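# Slide the pillow fully into its pillowcase

## Task

Get the pillow completely inside the pillowcase so that the case's opening sits clearly beyond the pillow's end and the pillow lies flat in it, not crumpled. Both must stay on the table, though a small overhang past the table edge is acceptable. Finish by releasing everything and pulling the grippers away.

## Robot and tools

Robot: two arms, left_arm and right_arm, each ending in a two-finger gripper. A gripper's fingers extend along its own +z axis and spread apart along its y axis. The reported end_effector_position is the spot between the finger pads, a little under 1 cm back from the tips.

Frames: the scene frame has its origin at table-top height, halfway between the two nominal arm bases. +z points up, +x points out over the table, and left_arm is on the +y side. The arm names do not match left and right in the images. Calibrated bases in the scene frame: left_arm at (-0.026, +0.216, 0) m, quat_wxyz (+1.000, 0, 0, -0.006); right_arm at (+0.006, -0.328, 0) m, quat_wxyz (+1.000, 0, 0, -0.008). Each arm's hand pose, velocity, Hand target and wrist-camera pose are reported in that arm's own base frame. The table and the fixed camera use the scene frame. Reported positions and orientations may be off by a few centimetres, more at long reach.

execute_actions(actions, cameras): actions is a list of actions run one after another. Each action is a table of 1 to 15 rows; each row is one 1/30 s control step, and a table with fewer rows repeats its final row until step 15. Every row is a single list of 14 numbers, each in [-1, 1], covering both arms even when only one moves: dx, dy, dz, rx, ry, rz, opening for left_arm, then the same seven for right_arm. dx, dy, dz, rx, ry, rz are offsets, not poses: they are measured from that arm's Hand target as it was when the action began, along that arm's base axes, and every row in the action is relative to that same starting target, not to the row before. Since each new action starts from the current Hand target, sending the same offset again moves the hand further. Scale: 1.0 equals 0.6 m for dx, dy, dz and 180 degrees for the rotation; rx, ry, rz form one rotation vector, applied about the Hand target's position. If dx, dy, dz together exceed length 1.0 they are scaled down along the same direction. opening is absolute, not an offset: +1 fully open (pads about 87 mm apart), +0.5 about 59 to 75 mm, 0 about 31 to 49 mm, -0.5 about 8 to 21 mm, -1 shut. A 0 is therefore a real half-closed command; to leave a gripper unchanged, resend its current value. cameras: a list of names, ["all"] for every camera, [] for none; if omitted or null, images come only when actions is empty. An unknown name invalidates the call. The call returns when the robot stops moving, at most 3 s after its last action.

zoom_image(camera, region): camera is cam_high, cam_left_wrist or cam_right_wrist; region is [x0, y0, x1, y1] in that camera's pixels from the top-left corner, no more than 504 wide and 504 high. Only cameras in the most recent images can be zoomed. Image sizes: cam_high 504x504, wrist cameras 672x504. Calibration (intrinsics, distortion, T_world_to_cam) is supplied per camera and may be slightly wrong; wrist images can lag while the arm moves.

finished_scene(scene): scene is the current scene number, 1 or 2. It is irreversible and moves on to the next scene; any later calls in the same reply act there. Call it only when the pillow stays correctly cased with the robot released and clear.

Result lines: end_effector_position (m) and end_effector_quat_wxyz per arm in its base frame; Hand target, the last commanded pose after clipping, from which next offsets count; Tool commands, each gripper's present command; grip_measured, the finger motor position on the opening scale; Joint positions (gripper last, 0 closed to 1 open); Joint velocities, possibly omitted when all are within noise; joint torques (offset, scaled, noisy, first three wrap at ±28 N m); motor temperatures. Joint ranges in rad: waist -2.618 to 3.054, shoulder 0 to 3.142, elbow 0 to 3.142 (straight at 2.901), wrist pitch and wrist yaw -1.571 to 1.571, wrist roll -2.094 to 2.094.

Motion behaviour: each step the commanded orientation is limited to 40 degrees away from the measured one. Friction and gravity can leave the gripper short, low or tilted, especially when stretched out; tiny moves may not happen or may go sideways. Check where the hand actually is after each move and correct tilt. Waiting does not close a gap to the target; the next action (even all zeros) re-requests it, and if still short, send the remaining distance. To stop pressing on something, command the target back past the gripper. Near the waist axis a small hand motion can swing the whole arm.

Gripping: to hold, command an opening somewhat below the grip_measured value seen at first contact, about 0.04 lower for full force (up to 0.11 near the range ends). Pads push about 20 N each; fast closing presses harder.

Avoid: any collision between the two arms or grippers (the clearance check does not protect grippers or wrist cameras), closing one gripper on the other's fingers, hard contact with the table or fixed objects, dropping things or releasing them while moving, and letting the pillow or case fall off or end up off the table. Heat builds when holding loads, reaching far, or pushing against unreachable targets, even while idle: MOTOR HOT appears at 75 °C, at 90 °C the arm folds and stops working, at 100 °C it collapses. Time keeps running while you think, with the robot holding its last command; smooth, economical, quick motion is better.

Each tool is called after "Request:" as name(argument=value, ...), one argument or row to a line, values as JSON.

## Session

Request:
execute_actions(
  actions=[],
)

Scene clock: 0.00 s.
left_arm: end_effector_position=(+0.3203, -0.2271, +0.1182) grip_measured=+1.000 end_effector_quat_wxyz=(+0.375, +0.021, +0.924, -0.066) | right_arm: end_effector_position=(+0.4279, +0.2133, +0.1400) grip_measured=+1.000 end_effector_quat_wxyz=(+0.507, -0.185, +0.831, +0.132)
Joint positions: left_arm=[-0.724 1.533 1.097 -0.426 -0.362 -0.544 1] | right_arm=[0.454 1.637 1.044 0.125 -0.017 0.027 1]
Joint velocities: within noise
Joint torques (N m): no reading
Motor temperatures (°C): left_arm=[23 24 24 28 21 24 21] | right_arm=[22 27 27 28 21 21 19]
Heat: left arm: 28 °C; right arm: 28 °C.
Hand target: left_arm +0.3211, -0.2280, +0.1225; +0.378, +0.020, +0.923, -0.069 | right_arm +0.4294, +0.2140, +0.1470; +0.513, -0.184, +0.828, +0.133
Tool commands: left_gripper/opening=+1.0 right_gripper/opening=+1.0

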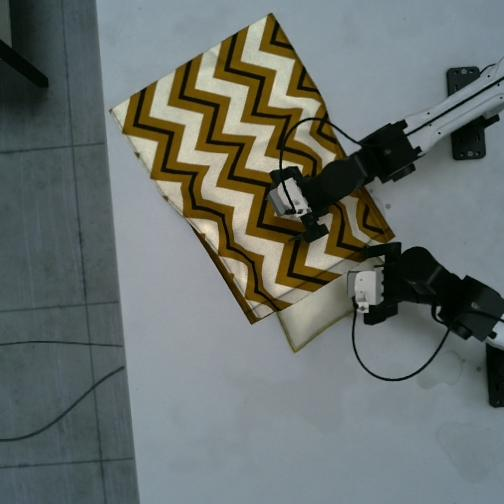

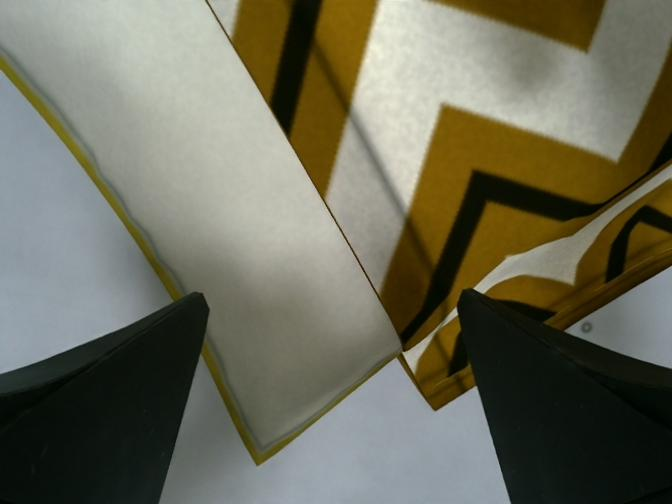

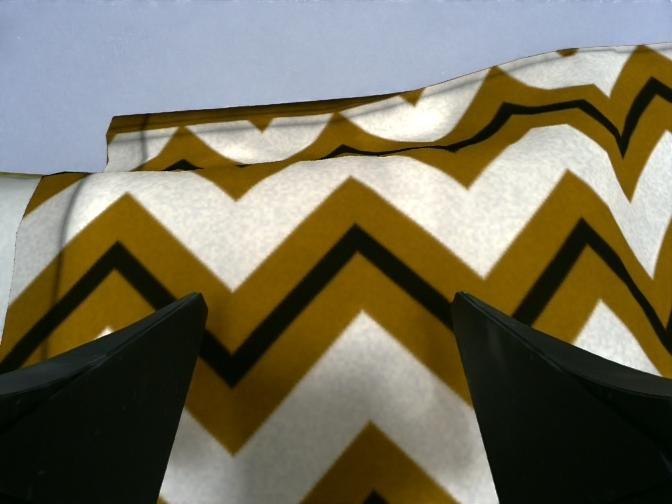

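Request:
execute_actions(
  actions=[
    [[-0.2,0.35,0.1,0,0,0,1,-0.35,-0.1,0.15,0,0,0,1]],
    [[0,0,0,0,0,0,1,0,0,0,0,0,0,1]],
  ],
  cameras=["all"],
)

Request:
zoom_image(
  camera="cam_high",
  region=[100, 0, 440, 370],
)

Scene clock: 17.10 s.
left_arm: end_effector_position=(+0.2015, -0.0182, +0.1752) grip_measured=+1.000 end_effector_quat_wxyz=(+0.376, +0.014, +0.924, -0.068) | right_arm: end_effector_position=(+0.2190, +0.1528, +0.2260) grip_measured=+1.000 end_effector_quat_wxyz=(+0.508, -0.192, +0.830, +0.129)
Joint positions: left_arm=[0.061 0.731 0.864 -0.935 0.179 0.019 1] | right_arm=[0.741 0.754 0.847 -0.576 0.235 0.144 1]
Joint torques (N m): left_arm=[0.53 0.9 11.3 1.57 0.29 0.2] | right_arm=[0.21 0.44 8.72 1.57 0.16 -0.04]
Heat: left arm: 30 °C; right arm: 31 °C.
Hand target: left_arm +0.2011, -0.0181, +0.1825; +0.378, +0.020, +0.923, -0.069 | right_arm +0.2193, +0.1540, +0.2370; +0.513, -0.184, +0.828, +0.133
Off the commanded pose: left_arm 0.007 m, 1 deg | right_arm 0.011 m, 1 deg.
cam_left_wrist: T_world_to_cam=[[-0.08354, -0.98852, 0.12589, -0.02626], [-0.9909, 0.09578, 0.09455, 0.20328], [-0.10552, -0.11685, -0.98753, 0.33348]] pos_world=[0.23442, -0.00646, 0.31341]
cam_right_wrist: T_world_to_cam=[[0.43527, -0.90019, -0.0142, 0.04092], [-0.88195, -0.42318, -0.20758, 0.32402], [0.18085, 0.10288, -0.97811, 0.31103]] pos_world=[0.21171, 0.14196, 0.37206]

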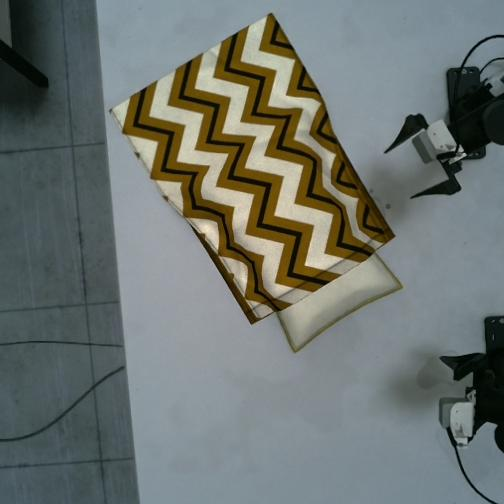

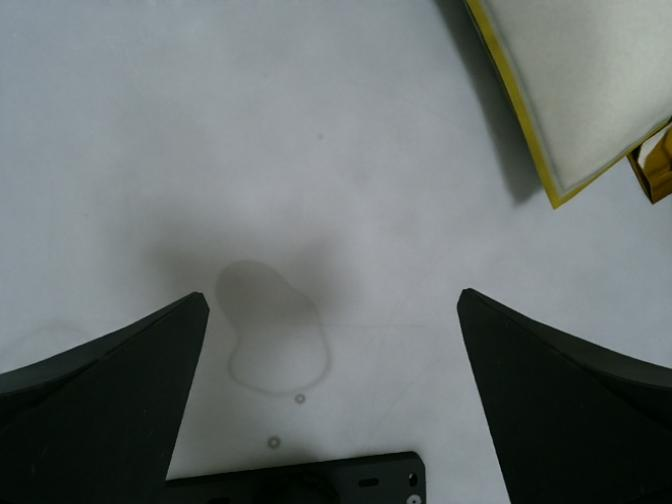

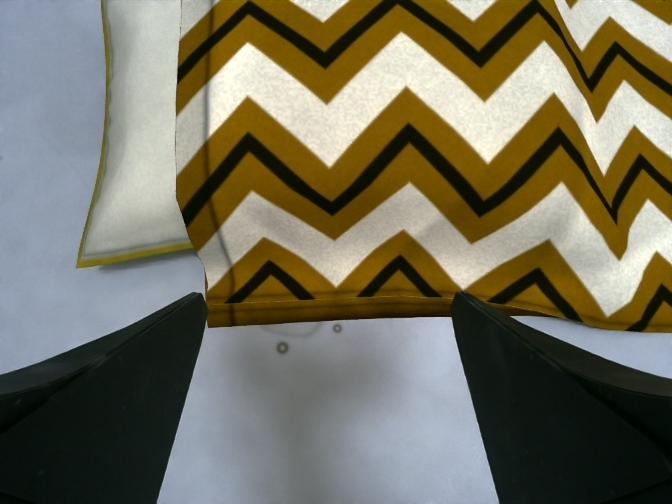

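Scaled by 1.362 from the camera's image (finer frame: 720x720).

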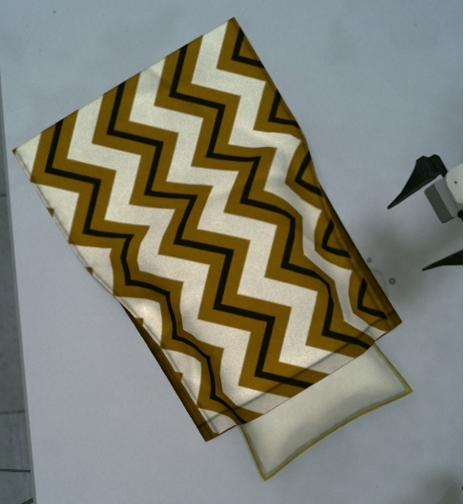

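Request:
execute_actions(
  actions=[
    [[0.057,-0.019,-0.046,-0.012,-0.039,-0.104,1,-0.011,0.043,-0.02,-0.125,0.038,0.15,1]],
    [[0.057,-0.019,-0.046,-0.012,-0.039,-0.104,1,-0.011,0.043,-0.08,-0.125,0.038,0.15,1]],
    [[0.057,-0.019,-0.046,-0.012,-0.039,-0.104,1,-0.01,0.042,-0.095,-0.125,0.038,0.15,1]],
    [[0,0,0,0,0,0,1,0,0,0,0,0,0,1]],
  ],
  cameras=["all"],
)

Scene clock: 100.40 s.
left_arm: end_effector_position=(+0.2991, -0.0542, +0.0947) grip_measured=+1.000 end_effector_quat_wxyz=(+0.454, +0.438, +0.722, -0.284) | right_arm: end_effector_position=(+0.1967, +0.2267, +0.1155) grip_measured=+1.000 end_effector_quat_wxyz=(+0.001, +0.846, -0.533, -0.005)
Joint positions: left_arm=[0.296 1.457 0.813 -0.582 1.101 1.172 1] | right_arm=[0.97 1.752 1.48 -1.302 -0.011 -1.048 1]
Joint torques (N m): left_arm=[0.13 -4.22 10.45 0.78 0.69 0.14] | right_arm=[0.1 -5.93 7.75 0.2 0.01 -0.29]
Motor temperatures (°C): left_arm=[23 24 40 33 21 23 20] | right_arm=[22 27 34 32 21 21 19]
Heat: left arm: 40 °C; right arm: 34 °C.
Hand target: left_arm +0.3037, -0.0522, +0.0997; +0.458, +0.441, +0.718, -0.283 | right_arm +0.2001, +0.2308, +0.1201; -0.002, +0.851, -0.524, +0.000
Off the commanded pose: left_arm 0.007 m, 1 deg | right_arm 0.007 m, 1 deg.
cam_left_wrist: T_world_to_cam=[[-0.89453, -0.44648, 0.02156, 0.23833], [-0.43683, 0.86294, -0.254, 0.21998], [0.0948, -0.23663, -0.96696, 0.1918]] pos_world=[0.29111, -0.03803, 0.2362]
cam_right_wrist: T_world_to_cam=[[0.90243, 0.43073, 0.0093, -0.28065], [0.26626, -0.57456, 0.77394, 0.00782], [0.3387, -0.69596, -0.63318, 0.30957]] pos_world=[0.14633, 0.34083, 0.19257]

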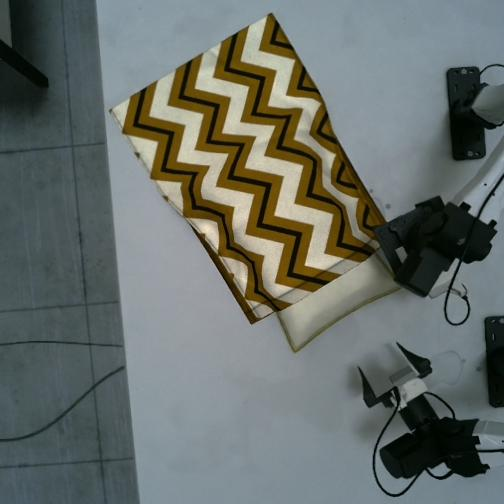

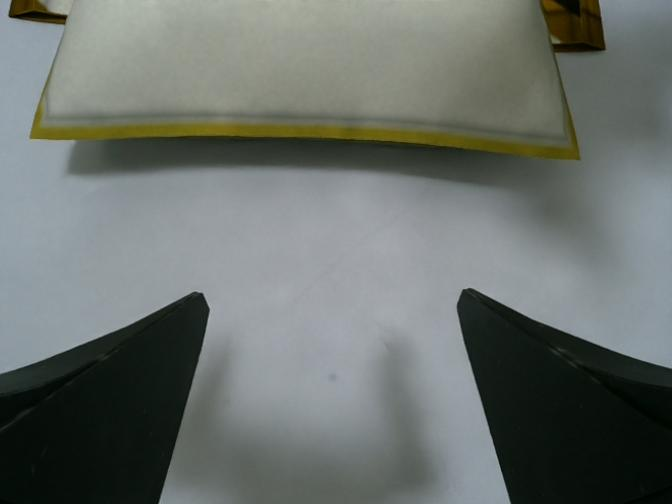

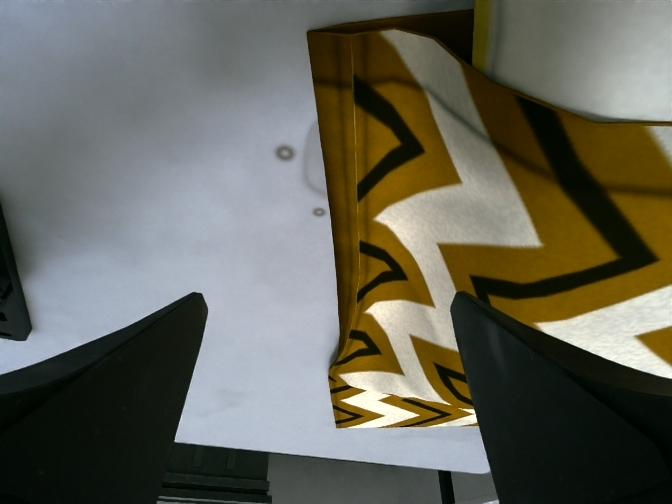

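Request:
execute_actions(
  actions=[
    [[0,0,0,0,0,0,1,0.022,0.011,-0.1,0,0,0,0.2]],
    [[0,0,0,0,0,0,1,0,0,-0.075,0,0,0,0.2]],
    [[0,0,0,0,0,0,1,0,0,-0.025,0,0,0,0.2]],
    [[0,0,0,0,0,0,1,0,0,0,0,0,0,-0.3]],
    [[0,0,0,0,0,0,1,0,0,0,0,0,0,-0.7]],
    [[0,0,0,0,0,0,1,0,0,0,0,0,0,-1]],
    [[0,0,0,0,0,0,1,0,0,0,0,0,0,-1]],
  ],
  cameras=["all"],
)

Scene clock: 116.87 s.
left_arm: end_effector_position=(+0.2989, -0.0542, +0.0947) grip_measured=+1.000 end_effector_quat_wxyz=(+0.454, +0.438, +0.722, -0.285) | right_arm: end_effector_position=(+0.2170, +0.2417, +0.0099) grip_measured=-0.921 end_effector_quat_wxyz=(-0.015, +0.850, -0.527, +0.007)
Joint positions: left_arm=[0.296 1.457 0.813 -0.584 1.101 1.174 1] | right_arm=[0.959 1.899 1.234 -0.876 0.013 -1.073 0.039]
Joint torques (N m): left_arm=[0.28 -4.49 10.67 0.76 0.7 0.19] | right_arm=[-0.64 -6.27 3.86 0.44 -0.18 -0.25]
Heat: left arm: 40 °C; right arm: 34 °C.
Hand target: left_arm +0.3037, -0.0522, +0.0997; +0.457, +0.441, +0.718, -0.283 | right_arm +0.2132, +0.2374, +0.0000; -0.002, +0.851, -0.524, +0.000
Off the commanded pose: left_arm 0.007 m, 1 deg | right_arm 0.011 m, 2 deg.
cam_left_wrist: T_world_to_cam=[[-0.89482, -0.44591, 0.02172, 0.23822], [-0.43634, 0.86326, -0.25373, 0.21967], [0.09439, -0.23652, -0.96703, 0.19187]] pos_world=[0.29091, -0.03803, 0.2361]
cam_right_wrist: T_world_to_cam=[[0.89542, 0.44245, 0.04958, -0.30612], [0.24431, -0.58139, 0.77608, 0.09914], [0.3722, -0.68281, -0.62868, 0.23587]] pos_world=[0.1621, 0.35413, 0.08652]

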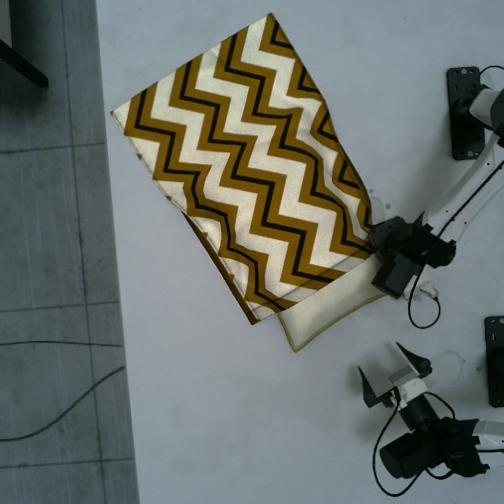

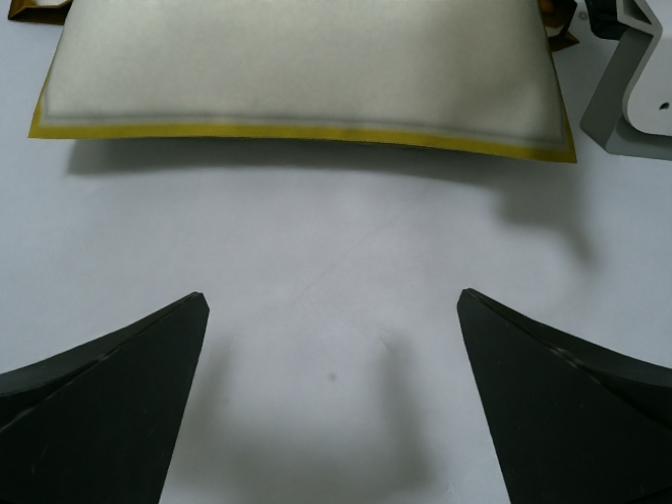

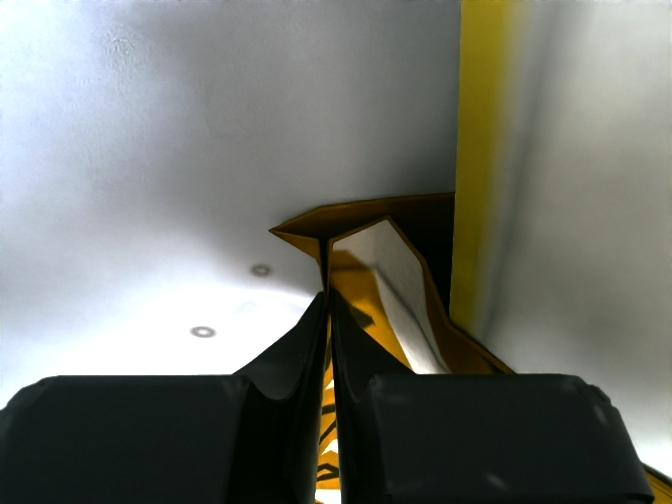

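Request:
execute_actions(
  actions=[
    [[0.03,0.015,-0.112,0,0,0,1,0,0,0,0,0,0,-1]],
    [[0.03,-0.06,0,0,0,0,1,0,0,0,0,0,0,-1]],
    [[0.03,-0.06,0,0,0,0,1,0,0,0,0,0,0,-1]],
    [[0.03,-0.06,0,0,0,0,1,0,0,0,0,0,0,-1]],
    [[0.03,-0.06,0,0,0,0,1,0,0,0,0,0,0,-1]],
  ],
  cameras=["all"],
)

Scene clock: 132.57 s.
left_arm: end_effector_position=(+0.3825, -0.1844, +0.0284) grip_measured=+1.000 end_effector_quat_wxyz=(+0.447, +0.442, +0.721, -0.291) | right_arm: end_effector_position=(+0.2170, +0.2417, +0.0099) grip_measured=-0.921 end_effector_quat_wxyz=(-0.015, +0.850, -0.527, +0.007)
Joint positions: left_arm=[-0.175 1.851 0.825 0.336 0.826 0.517 1] | right_arm=[0.959 1.899 1.234 -0.876 0.013 -1.073 0.039]
Joint torques (N m): left_arm=[-0.58 -7.28 9.58 1.89 0.19 -0.12] | right_arm=[-0.76 -6.13 3.74 0.5 -0.2 -0.3]
Heat: left arm: 40 °C; right arm: 33 °C.
Hand target: left_arm +0.3936, -0.1872, +0.0325; +0.457, +0.441, +0.719, -0.283 | right_arm +0.2132, +0.2374, +0.0000; -0.002, +0.851, -0.524, +0.000
Off the commanded pose: left_arm 0.012 m, 2 deg | right_arm 0.011 m, 2 deg.
cam_left_wrist: T_world_to_cam=[[-0.90162, -0.43122, 0.03351, 0.26145], [-0.42546, 0.87029, -0.24814, 0.34877], [0.07784, -0.23799, -0.96814, 0.09526]] pos_world=[0.3767, -0.16812, 0.17001]
cam_right_wrist: T_world_to_cam=[[0.89542, 0.44245, 0.04958, -0.30612], [0.24431, -0.58139, 0.77608, 0.09914], [0.3722, -0.68281, -0.62868, 0.23587]] pos_world=[0.1621, 0.35413, 0.08652]

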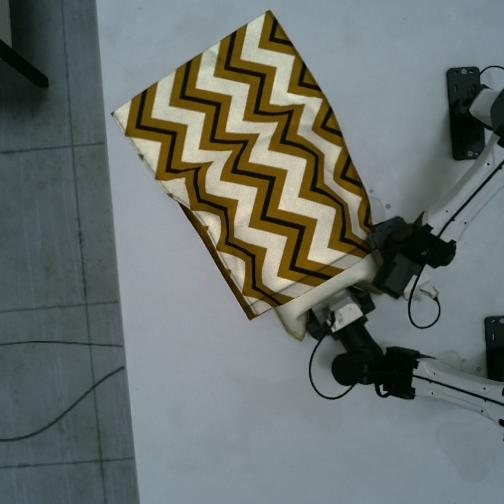

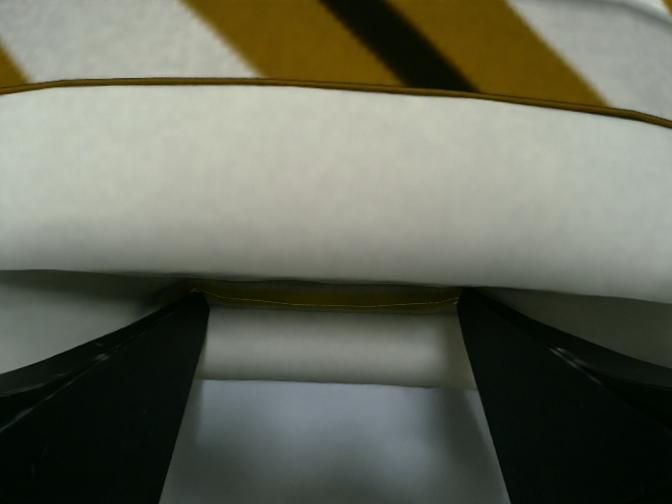

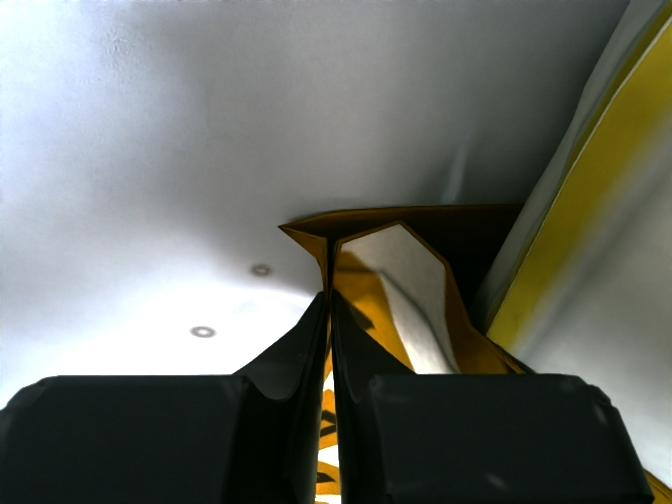

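Request:
execute_actions(
  actions=[
    [[0.027,-0.054,0,0,0,0,1,0,0,0,0,0,0,-1]],
    [[0.027,-0.054,0,0,0,0,1,0,0,0,0,0,0,-1]],
    [[0.027,-0.054,0,0,0,0,1,0,0,0,0,0,0,-1]],
  ],
  cameras=["all"],
)

Scene clock: 141.77 s.
left_arm: end_effector_position=(+0.4356, -0.2794, +0.0306) grip_measured=+1.000 end_effector_quat_wxyz=(+0.455, +0.447, +0.716, -0.284) | right_arm: end_effector_position=(+0.2176, +0.2411, +0.0100) grip_measured=-0.922 end_effector_quat_wxyz=(-0.015, +0.849, -0.528, +0.008)
Joint positions: left_arm=[-0.388 2.075 1.136 0.38 0.645 0.361 1] | right_arm=[0.957 1.899 1.234 -0.876 0.014 -1.073 0.039]
Joint torques (N m): left_arm=[-0.77 -9.55 10.76 1.85 0.18 -0.22] | right_arm=[-0.64 -6.49 3.64 0.44 -0.19 -0.27]
Heat: left arm: 40 °C; right arm: 32 °C.
Hand target: left_arm +0.4423, -0.2844, +0.0323; +0.457, +0.441, +0.719, -0.283 | right_arm +0.2133, +0.2373, +0.0000; -0.002, +0.851, -0.525, +0.000
Off the commanded pose: left_arm 0.009 m, 1 deg | right_arm 0.012 m, 2 deg.
cam_left_wrist: T_world_to_cam=[[-0.90207, -0.43152, 0.00741, 0.26913], [-0.41891, 0.87134, -0.2555, 0.45228], [0.1038, -0.23359, -0.96678, 0.06055]] pos_world=[0.42595, -0.26381, 0.1721]
cam_right_wrist: T_world_to_cam=[[0.89625, 0.44068, 0.05029, -0.30623], [0.24216, -0.58117, 0.77692, 0.09898], [0.3716, -0.68414, -0.62759, 0.23571]] pos_world=[0.1629, 0.35373, 0.08642]

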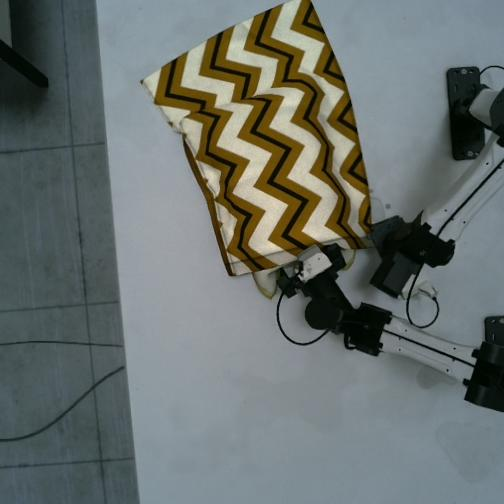

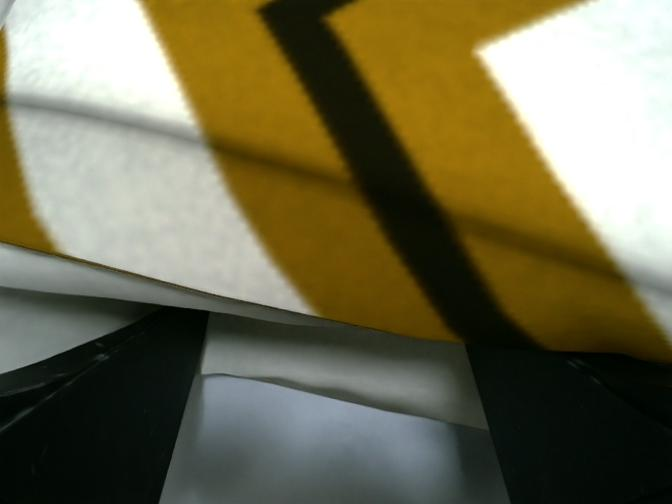

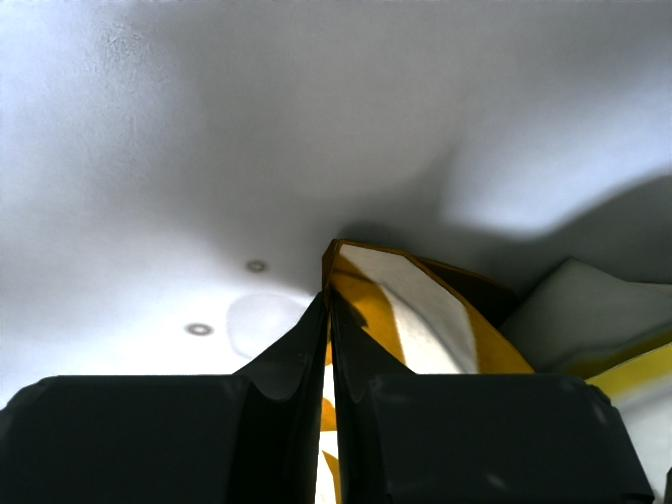

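Request:
execute_actions(
  actions=[
    [[-0.05,0.1,0,0,0,0,1,0,0,0,0,0,0,-1]],
    [[-0.05,0.1,0,0,0,0,1,0,0,0,0,0,0,-1]],
    [[0.06,0.05,0.12,0.05,0.025,-0.025,1,0,0,0,0,0,0,-1]],
    [[0.1,0.0,0.06,0.05,0.025,-0.025,1,0,0,0,0,0,0,-1]],
    [[0.1,-0.02,0,0,0,0,1,0,0,0,0,0,0,-1]],
  ],
  cameras=["all"],
)

Scene clock: 207.63 s.
left_arm: end_effector_position=(+0.5368, -0.1450, +0.1425) grip_measured=+1.000 end_effector_quat_wxyz=(+0.334, +0.522, +0.751, -0.227) | right_arm: end_effector_position=(+0.2176, +0.2411, +0.0100) grip_measured=-0.922 end_effector_quat_wxyz=(-0.015, +0.849, -0.528, +0.008)
Joint positions: left_arm=[-0.1 2.517 2.642 -1.237 0.721 0.939 1] | right_arm=[0.957 1.899 1.234 -0.876 0.014 -1.073 0.039]
Joint torques (N m): left_arm=[-0.55 -13.34 10.56 0.98 0.4 0.13] | right_arm=[-0.57 -6.39 3.81 0.43 -0.27 -0.21]
Motor temperatures (°C): left_arm=[23 33 40 35 21 23 20] | right_arm=[22 33 30 28 21 20 21]
Heat: left arm: 40 °C; right arm: 33 °C.
Hand target: left_arm +0.5382, -0.1466, +0.1404; +0.302, +0.538, +0.751, -0.236 | right_arm +0.2133, +0.2373, +0.0000; -0.002, +0.851, -0.525, +0.000
Off the commanded pose: left_arm 0.003 m, 4 deg | right_arm 0.012 m, 2 deg.
cam_left_wrist: T_world_to_cam=[[-0.93853, -0.3452, 0.00297, 0.45039], [-0.34477, 0.93772, 0.04264, 0.33344], [-0.0175, 0.039, -0.99909, 0.29882]] pos_world=[0.5429, -0.16885, 0.28299]
cam_right_wrist: T_world_to_cam=[[0.89625, 0.44068, 0.05029, -0.30623], [0.24216, -0.58117, 0.77692, 0.09898], [0.3716, -0.68414, -0.62759, 0.23571]] pos_world=[0.1629, 0.35373, 0.08642]

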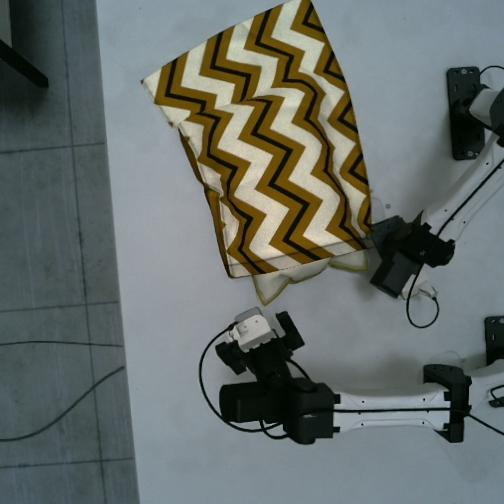

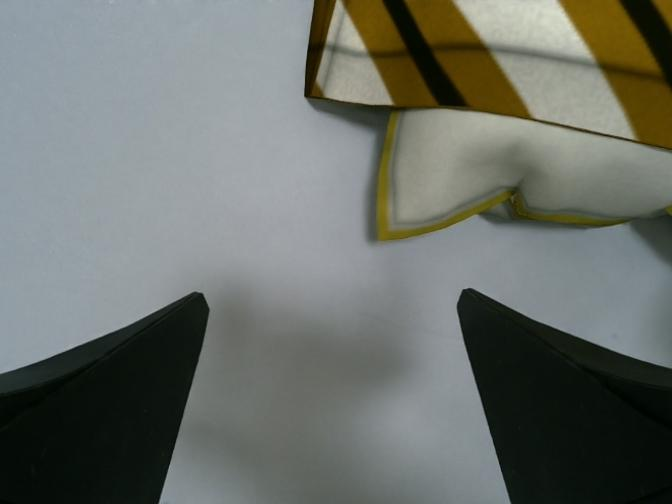

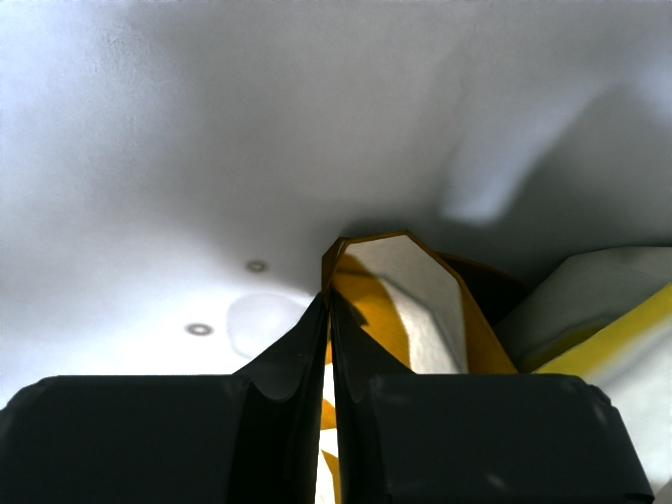

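Request:
execute_actions(
  actions=[
    [[0.073,-0.16,-0.05,0,0,0,0.6,0,0,0,0,0,0,-1]],
    [[0,-0.055,-0.08,0,0,0,0.2,0,0,0,0,0,0,-1]],
    [[0,0,-0.075,0,0,0,0.2,0,0,0,0,0,0,-1]],
    [[0,0,-0.025,0,0,0,0.2,0,0,0,0,0,0,-1]],
  ],
  cameras=["cam_left_wrist","cam_high"],
)

Scene clock: 227.57 s.
left_arm: end_effector_position=(+0.5809, -0.2771, +0.0215) grip_measured=+0.200 end_effector_quat_wxyz=(+0.352, +0.522, +0.743, -0.228) | right_arm: end_effector_position=(+0.2176, +0.2411, +0.0100) grip_measured=-0.922 end_effector_quat_wxyz=(-0.015, +0.849, -0.528, +0.008)
Joint positions: left_arm=[-0.32 2.899 2.855 -0.877 0.619 0.691 0.6] | right_arm=[0.957 1.899 1.234 -0.876 0.014 -1.073 0.039]
Joint torques (N m): left_arm=[-0.18 -13.6 10.03 1.49 0.31 0.14] | right_arm=[-0.51 -6.42 4.01 0.48 -0.25 -0.32]
Motor temperatures (°C): left_arm=[23 38 42 33 21 23 20] | right_arm=[22 33 30 28 21 20 21]
Heat: left arm: 42 °C; right arm: 33 °C.
Hand target: left_arm +0.5821, -0.2755, +0.0024; +0.302, +0.538, +0.751, -0.236 | right_arm +0.2133, +0.2373, +0.0000; -0.002, +0.851, -0.525, +0.000
Off the commanded pose: left_arm 0.019 m, 6 deg | right_arm 0.012 m, 2 deg.
elbow stopped short (left arm): the move would have taken joint 3 (elbow) straighter than the controller allows.
cam_left_wrist: T_world_to_cam=[[-0.9388, -0.34394, -0.0192, 0.4475], [-0.34416, 0.93886, 0.00969, 0.47846], [0.01469, 0.0157, -0.99977, 0.15871]] pos_world=[0.58245, -0.29778, 0.16263]
Images, in order (width x height): cam_high 504x504, cam_left_wrist 672x504.

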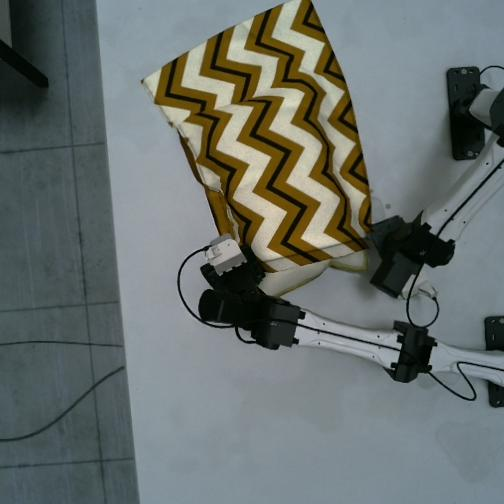

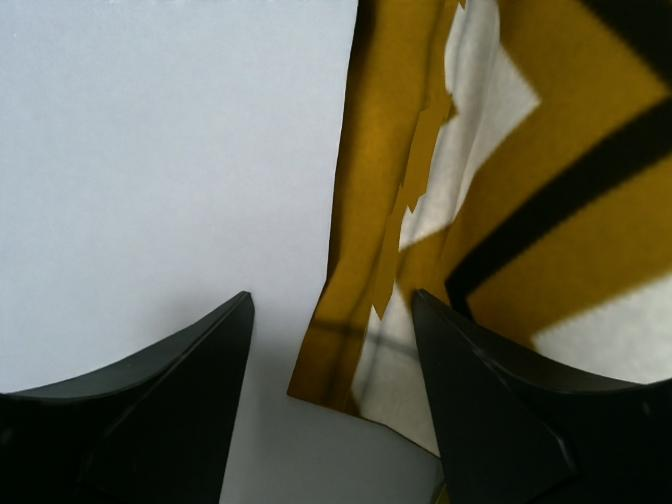

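Request:
execute_actions(
  actions=[
    [[-0.022,0.042,0.0,0,0,0,0.2,0,0,0,0,0,0,-1]],
    [[0,0,0.0,0,0,0,0.2,0,0,0,0,0,0,-1]],
  ],
  cameras=["cam_left_wrist"],
)

Scene clock: 236.50 s.
left_arm: end_effector_position=(+0.5799, -0.2647, +0.0206) grip_measured=+0.200 end_effector_quat_wxyz=(+0.350, +0.537, +0.731, -0.236) | right_arm: end_effector_position=(+0.2176, +0.2411, +0.0100) grip_measured=-0.922 end_effector_quat_wxyz=(-0.015, +0.849, -0.528, +0.008)
Joint positions: left_arm=[-0.294 2.899 2.855 -0.911 0.662 0.755 0.6] | right_arm=[0.957 1.899 1.234 -0.876 0.014 -1.073 0.039]
Joint torques (N m): left_arm=[0.87 -16.32 7.1 0.76 0.09 0.28] | right_arm=[-0.75 -6.13 3.79 0.47 -0.27 -0.29]
Heat: left arm: 41 °C; right arm: 33 °C.
Hand target: left_arm +0.5689, -0.2503, +0.0024; +0.302, +0.538, +0.751, -0.236 | right_arm +0.2133, +0.2373, +0.0000; -0.002, +0.851, -0.525, +0.000
Off the commanded pose: left_arm 0.026 m, 6 deg | right_arm 0.012 m, 2 deg.
cam_left_wrist: T_world_to_cam=[[-0.95179, -0.30609, -0.01995, 0.46838], [-0.30622, 0.95195, 0.00386, 0.44795], [0.01781, 0.00979, -0.99979, 0.15423]] pos_world=[0.58022, -0.28457, 0.16182]

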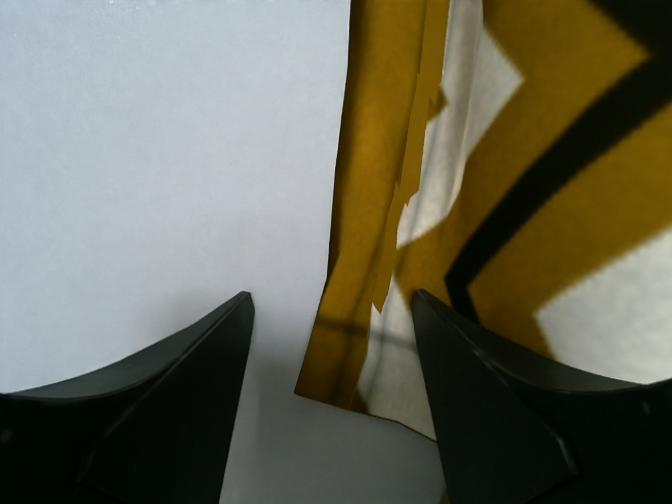

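Request:
execute_actions(
  actions=[
    [[0,0,0,0,0,0,-0.4,0,0,0,0,0,0,-1]],
    [[0,0,0.0,0,0,0,-0.8,0,0,0,0,0,0,-1]],
    [[0,0,0.0,0,0,0,-1,0,0,0,0,0,0,-1]],
  ],
  cameras=["cam_left_wrist"],
)

Scene clock: 243.00 s.
left_arm: end_effector_position=(+0.5719, -0.2666, +0.0195) grip_measured=-0.934 end_effector_quat_wxyz=(+0.339, +0.538, +0.730, -0.251) | right_arm: end_effector_position=(+0.2176, +0.2411, +0.0100) grip_measured=-0.922 end_effector_quat_wxyz=(-0.015, +0.849, -0.528, +0.008)
Joint positions: left_arm=[-0.294 2.899 2.855 -0.94 0.688 0.76 0.033] | right_arm=[0.957 1.899 1.234 -0.876 0.014 -1.073 0.039]
Joint torques (N m): left_arm=[0.79 -15.83 7.82 0.99 -0.1 0.23] | right_arm=[-0.51 -6.34 3.77 0.44 -0.16 -0.22]
Motor temperatures (°C): left_arm=[23 44 41 33 21 23 20] | right_arm=[22 33 30 28 21 20 21]
Heat: left arm: 44 °C; right arm: 33 °C.
Hand target: left_arm +0.5689, -0.2503, +0.0024; +0.302, +0.538, +0.751, -0.236 | right_arm +0.2133, +0.2373, +0.0000; -0.002, +0.851, -0.525, +0.000
Off the commanded pose: left_arm 0.024 m, 5 deg | right_arm 0.012 m, 2 deg.
cam_left_wrist: T_world_to_cam=[[-0.95733, -0.28872, 0.01241, 0.46735], [-0.28871, 0.95741, 0.00203, 0.43887], [-0.01246, -0.00164, -0.99992, 0.16762]] pos_world=[0.5762, -0.28497, 0.16092]

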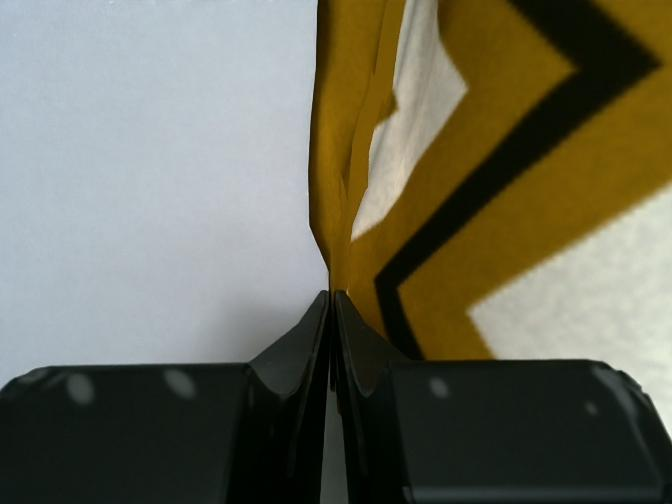

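Request:
execute_actions(
  actions=[
    [[-0.02,0.01,0.1,0,0,0,-1,-0.02,0.01,0.1,0,0,0,-1]],
    [[-0.02,0.01,0.1,0,0,0,-1,-0.02,0.01,0.1,0,0,0,-1]],
    [[-0.02,0.01,0.1,0,0,0,-1,-0.02,0.01,0.1,0,0,0,-1]],
    [[-0.02,0,0.1,0,0,0,-1,-0.02,0,0.1,0,0,0,-1]],
    [[-0.02,0,0.12,0,0,0,-1,-0.02,0,0.12,0,0,0,-1]],
    [[-0.0,0,0.12,0,0,0,-1,0,0,0.12,0,0,0,-1]],
  ],
  cameras=["all"],
)

Scene clock: 265.33 s.
left_arm: end_effector_position=(+0.4996, -0.2353, +0.3652) grip_measured=-0.934 end_effector_quat_wxyz=(+0.518, +0.445, +0.693, -0.230) | right_arm: end_effector_position=(+0.1529, +0.2533, +0.3756) grip_measured=-0.926 end_effector_quat_wxyz=(-0.343, +0.809, -0.477, -0.007)
Joint positions: left_arm=[-0.27 2.273 2.855 -1.054 0.663 0.456 0.033] | right_arm=[1.189 1.513 2.213 -1.575 0.083 -0.918 0.037]
Joint torques (N m): left_arm=[0.75 -13.07 8.01 2.45 0.29 -0.1] | right_arm=[0.38 -3.1 6.17 1.39 0.05 -0.15]
Motor temperatures (°C): left_arm=[23 49 40 33 21 23 21] | right_arm=[22 34 30 28 21 20 21]
Heat: left arm: 49 °C; right arm: 34 °C.
Hand target: left_arm +0.5090, -0.2322, +0.3864; +0.302, +0.538, +0.751, -0.236 | right_arm +0.1533, +0.2553, +0.3840; -0.002, +0.852, -0.524, +0.000
Off the commanded pose: left_arm 0.023 m, 28 deg | right_arm 0.009 m, 40 deg; orientation clipped.
elbow stopped short (left arm): the move would have taken joint 3 (elbow) straighter than the controller allows.
joint read past its limit (right arm) — joint 4 (wrist pitch), lower limit.
joint sent to its limit (right arm) — joint 4 (wrist pitch), lower limit. The joint targets are off in orientation, not in position.
cam_left_wrist: T_world_to_cam=[[-0.86197, -0.4888, -0.13445, 0.36173], [-0.42998, 0.8454, -0.31687, 0.54791], [0.26855, -0.21532, -0.93889, 0.29937]] pos_world=[0.467, -0.22193, 0.50332]
cam_right_wrist: T_world_to_cam=[[0.77266, 0.29911, 0.55994, -0.40863], [0.08534, -0.92298, 0.37527, 0.0991], [0.62906, -0.24217, -0.73867, 0.3879]] pos_world=[0.06326, 0.30763, 0.47815]

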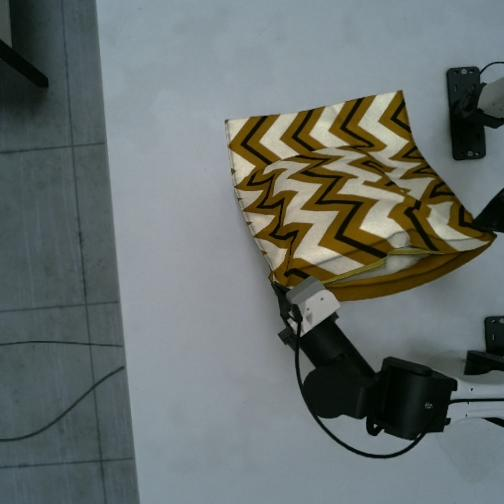

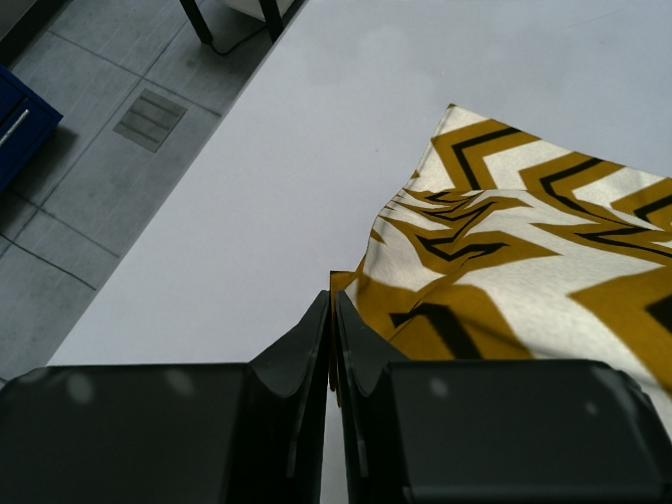

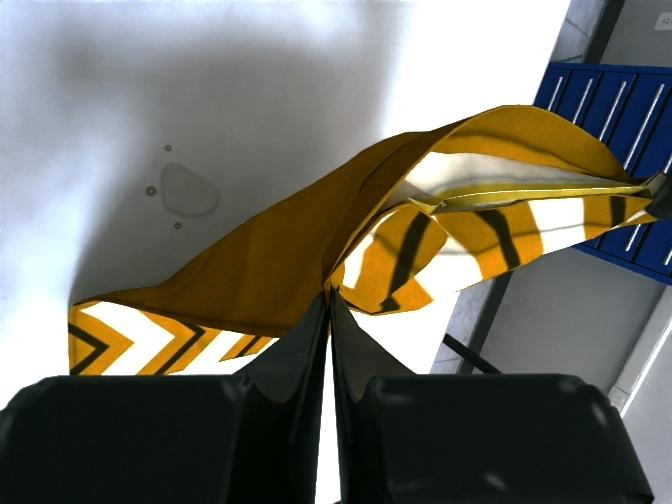

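Request:
execute_actions(
  actions=[
    [[0,0,-0.12,0,0,0,-1,0,0,-0.12,0,0,0,-1]],
    [[0,0,0.12,0,0,0,-1,0,0,0.12,0,0,0,-1]],
    [[0,0,-0.12,0,0,0,-1,0,0,-0.12,0,0,0,-1]],
    [[0,0,0.12,0,0,0,-1,0,0,0.12,0,0,0,-1]],
    [[0,0,-0.12,0,0,0,-1,0,0,-0.12,0,0,0,-1]],
    [[0,0,0.12,0,0,0,-1,0,0,0.12,0,0,0,-1]],
    [[0,0,0,0,0,0,-1,0,0,0,0,0,0,-1]],
  ],
  cameras=["all"],
)

Request:
zoom_image(
  camera="cam_high",
  region=[200, 60, 504, 364],
)

Scene clock: 278.50 s.
left_arm: end_effector_position=(+0.5022, -0.2362, +0.3656) grip_measured=-0.934 end_effector_quat_wxyz=(+0.520, +0.442, +0.692, -0.235) | right_arm: end_effector_position=(+0.1535, +0.2532, +0.3761) grip_measured=-0.926 end_effector_quat_wxyz=(-0.344, +0.809, -0.477, -0.006)
Joint positions: left_arm=[-0.267 2.278 2.855 -1.038 0.672 0.443 0.033] | right_arm=[1.189 1.514 2.215 -1.574 0.087 -0.918 0.037]
Joint torques (N m): left_arm=[1.09 -13.34 8.14 2.45 0.29 -0.13] | right_arm=[0.72 -3.17 5.96 1.45 0.11 -0.24]
Heat: left arm: 47 °C; right arm: 33 °C.
Hand target: left_arm +0.5090, -0.2322, +0.3865; +0.302, +0.538, +0.751, -0.236 | right_arm +0.1534, +0.2553, +0.3840; -0.005, +0.851, -0.524, +0.000
Off the commanded pose: left_arm 0.022 m, 28 deg | right_arm 0.008 m, 40 deg; orientation clipped at the end of an earlier action of this call.
elbow stopped short (left arm): the move would have taken joint 3 (elbow) straighter than the controller allows.
joint read past its limit (right arm) — joint 4 (wrist pitch), lower limit.
joint sent to its limit (right arm) — joint 4 (wrist pitch), lower limit. The joint targets are off in orientation, not in position.
cam_left_wrist: T_world_to_cam=[[-0.86219, -0.49026, -0.12758, 0.36091], [-0.42986, 0.84127, -0.32784, 0.55292], [0.26806, -0.22782, -0.93608, 0.29526]] pos_world=[0.4697, -0.22096, 0.50371]
cam_right_wrist: T_world_to_cam=[[0.77155, 0.29694, 0.56262, -0.40968], [0.08169, -0.92331, 0.37528, 0.09938], [0.63091, -0.24358, -0.73663, 0.38724]] pos_world=[0.06366, 0.30773, 0.47845]

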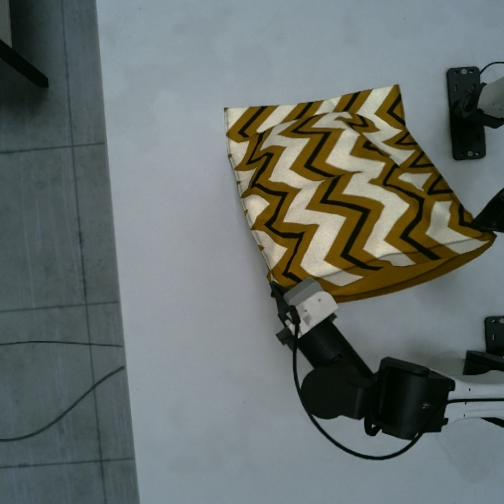

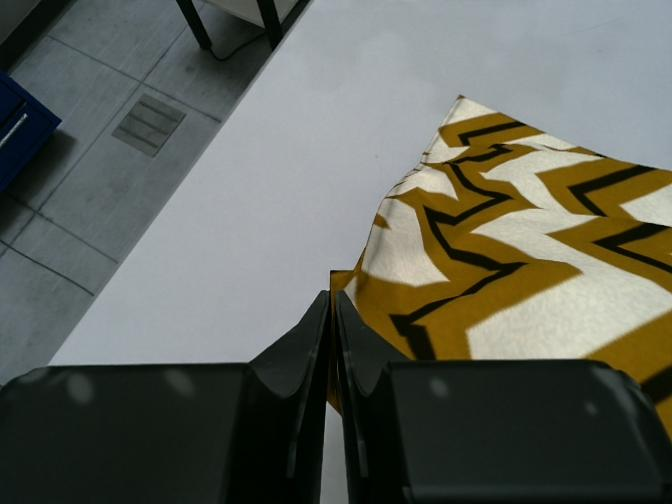

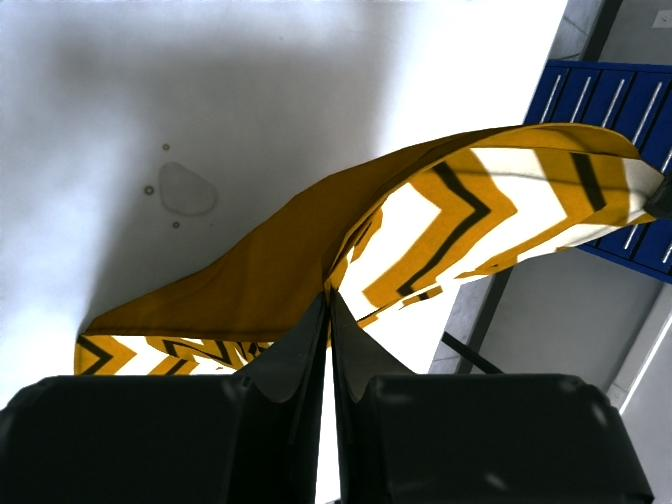

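Scaled by 1.658 from the camera's image (finer frame: 720x720).

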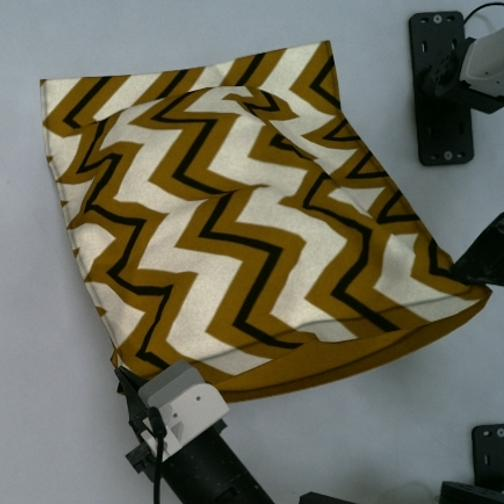

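Request:
execute_actions(
  actions=[
    [[0,0.035,-0.077,0,0,0,-1,0,0.035,-0.077,0,0,0,-1]],
    [[0,0.035,-0.077,0,0,0,-1,0,0.035,-0.077,0,0,0,-1]],
    [[0,0.035,-0.077,0,0,0,-1,0,0.035,-0.077,0,0,0,-1]],
    [[0,0.035,-0.077,0,0,0,-1,0,0.035,-0.077,0,0,0,-1]],
    [[0,0.035,-0.077,0,0,0,-1,0,0.035,-0.077,0,0,0,-1]],
    [[0,0.035,-0.077,0,0,0,-1,0,0.035,-0.077,0,0,0,-1]],
    [[0,0.035,-0.077,0,0,0,-1,0,0.035,-0.077,0,0,0,-1]],
    [[0,0.035,-0.067,0,0,0,-1,0,0.035,-0.067,0,0,0,-1]],
    [[0,0,0,0,0,0,-1,0,0,0,0,0,0,-1]],
  ],
  cameras=["all"],
)

Scene clock: 294.07 s.
left_arm: end_effector_position=(+0.5032, -0.0661, +0.0234) grip_measured=-0.934 end_effector_quat_wxyz=(+0.285, +0.520, +0.766, -0.248) | right_arm: end_effector_position=(+0.1610, +0.3831, +0.1020) grip_measured=-0.926 end_effector_quat_wxyz=(-0.063, +0.857, -0.511, +0.000)
Joint positions: left_arm=[0.052 2.431 2.05 -0.99 0.754 1.165 0.033] | right_arm=[1.257 2.13 1.95 -1.267 0.028 -0.812 0.037]
Joint torques (N m): left_arm=[0.2 -15.04 6.8 1.04 0.54 0.2] | right_arm=[0.03 -9.74 5.52 0.59 -0.05 -0.01]
Heat: left arm: 45 °C; right arm: 33 °C.
Hand target: left_arm +0.5078, -0.0643, +0.0247; +0.297, +0.528, +0.760, -0.238 | right_arm +0.1595, +0.3847, +0.0995; -0.064, +0.855, -0.514, +0.002
Off the commanded pose: left_arm 0.005 m, 2 deg | right_arm 0.003 m, 1 deg.
elbow stopped short (left arm): the move would have taken joint 3 (elbow) straighter than the controller allows.
led back after a hold (right arm): the arm was led back toward your command in small steps, so it may still be short of it.
led back after a hold (left arm): the arm was led back toward your command in small steps, so it may still be short of it.
pose unreachable (left arm): on one or more control steps of this call, first in action 4 (counted from 0), this arm could not follow its commanded pose, so it was not sent that pose on those steps. It may still have moved: this result reports where it is.
cause: moving toward the commanded pose would bring a part of the arm too close to another arm (this arm's upper arm (the part past joint 2) and the right arm's wrist camera, along the way the arms are being sent, or toward where that arm still pushes).
pose unreachable (right arm): on one or more control steps of this call, first in action 4 (counted from 0), this arm could not follow its commanded pose, so it was not sent that pose on those steps. It may still have moved: this result reports where it is.
cause: moving toward the commanded pose would bring a part of the arm too close to another arm (this arm's wrist (the part past joint 4) and the left arm's forearm (the part past joint 3), 25 mm apart when this arm was first held).
cam_left_wrist: T_world_to_cam=[[-0.9391, -0.33065, 0.09357, 0.44544], [-0.32138, 0.94149, 0.1015, 0.24012], [-0.12165, 0.06525, -0.99042, 0.23007]] pos_world=[0.52347, -0.0938, 0.16182]
cam_right_wrist: T_world_to_cam=[[0.87551, 0.46672, 0.12509, -0.337], [0.23707, -0.6405, 0.73045, 0.15201], [0.42104, -0.60987, -0.67141, 0.3797]] pos_world=[0.09914, 0.48621, 0.18605]

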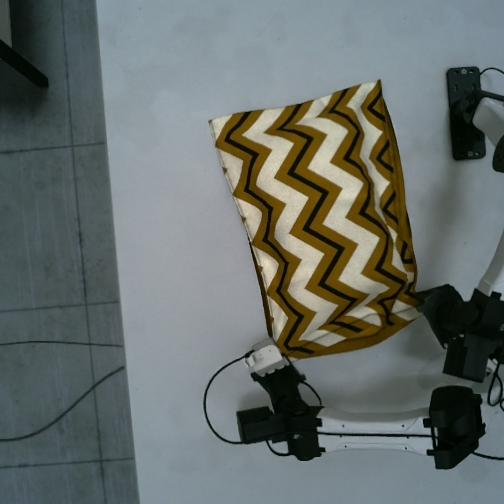

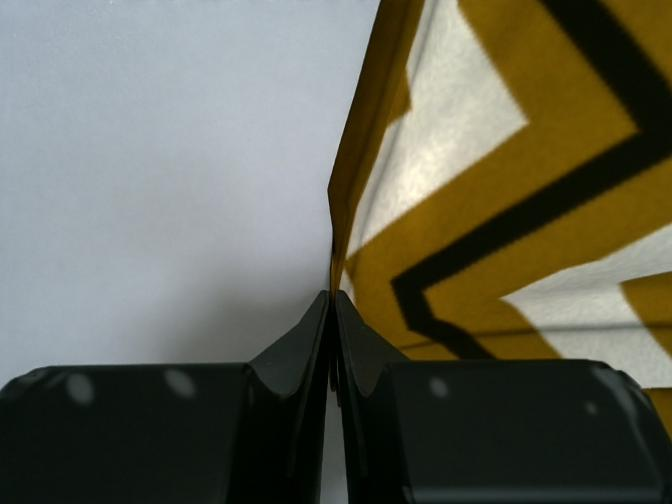

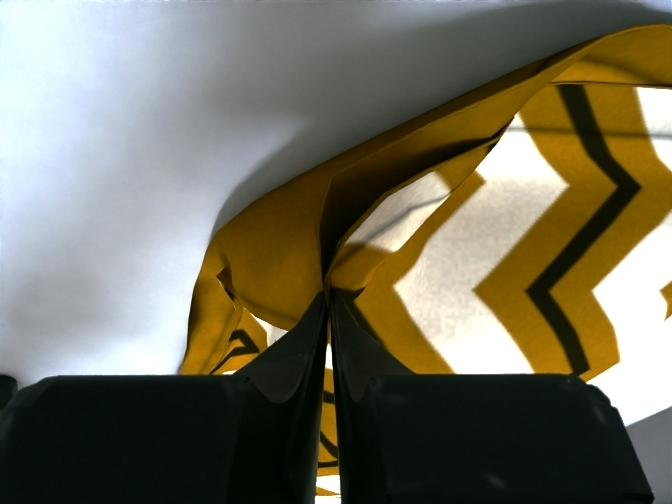

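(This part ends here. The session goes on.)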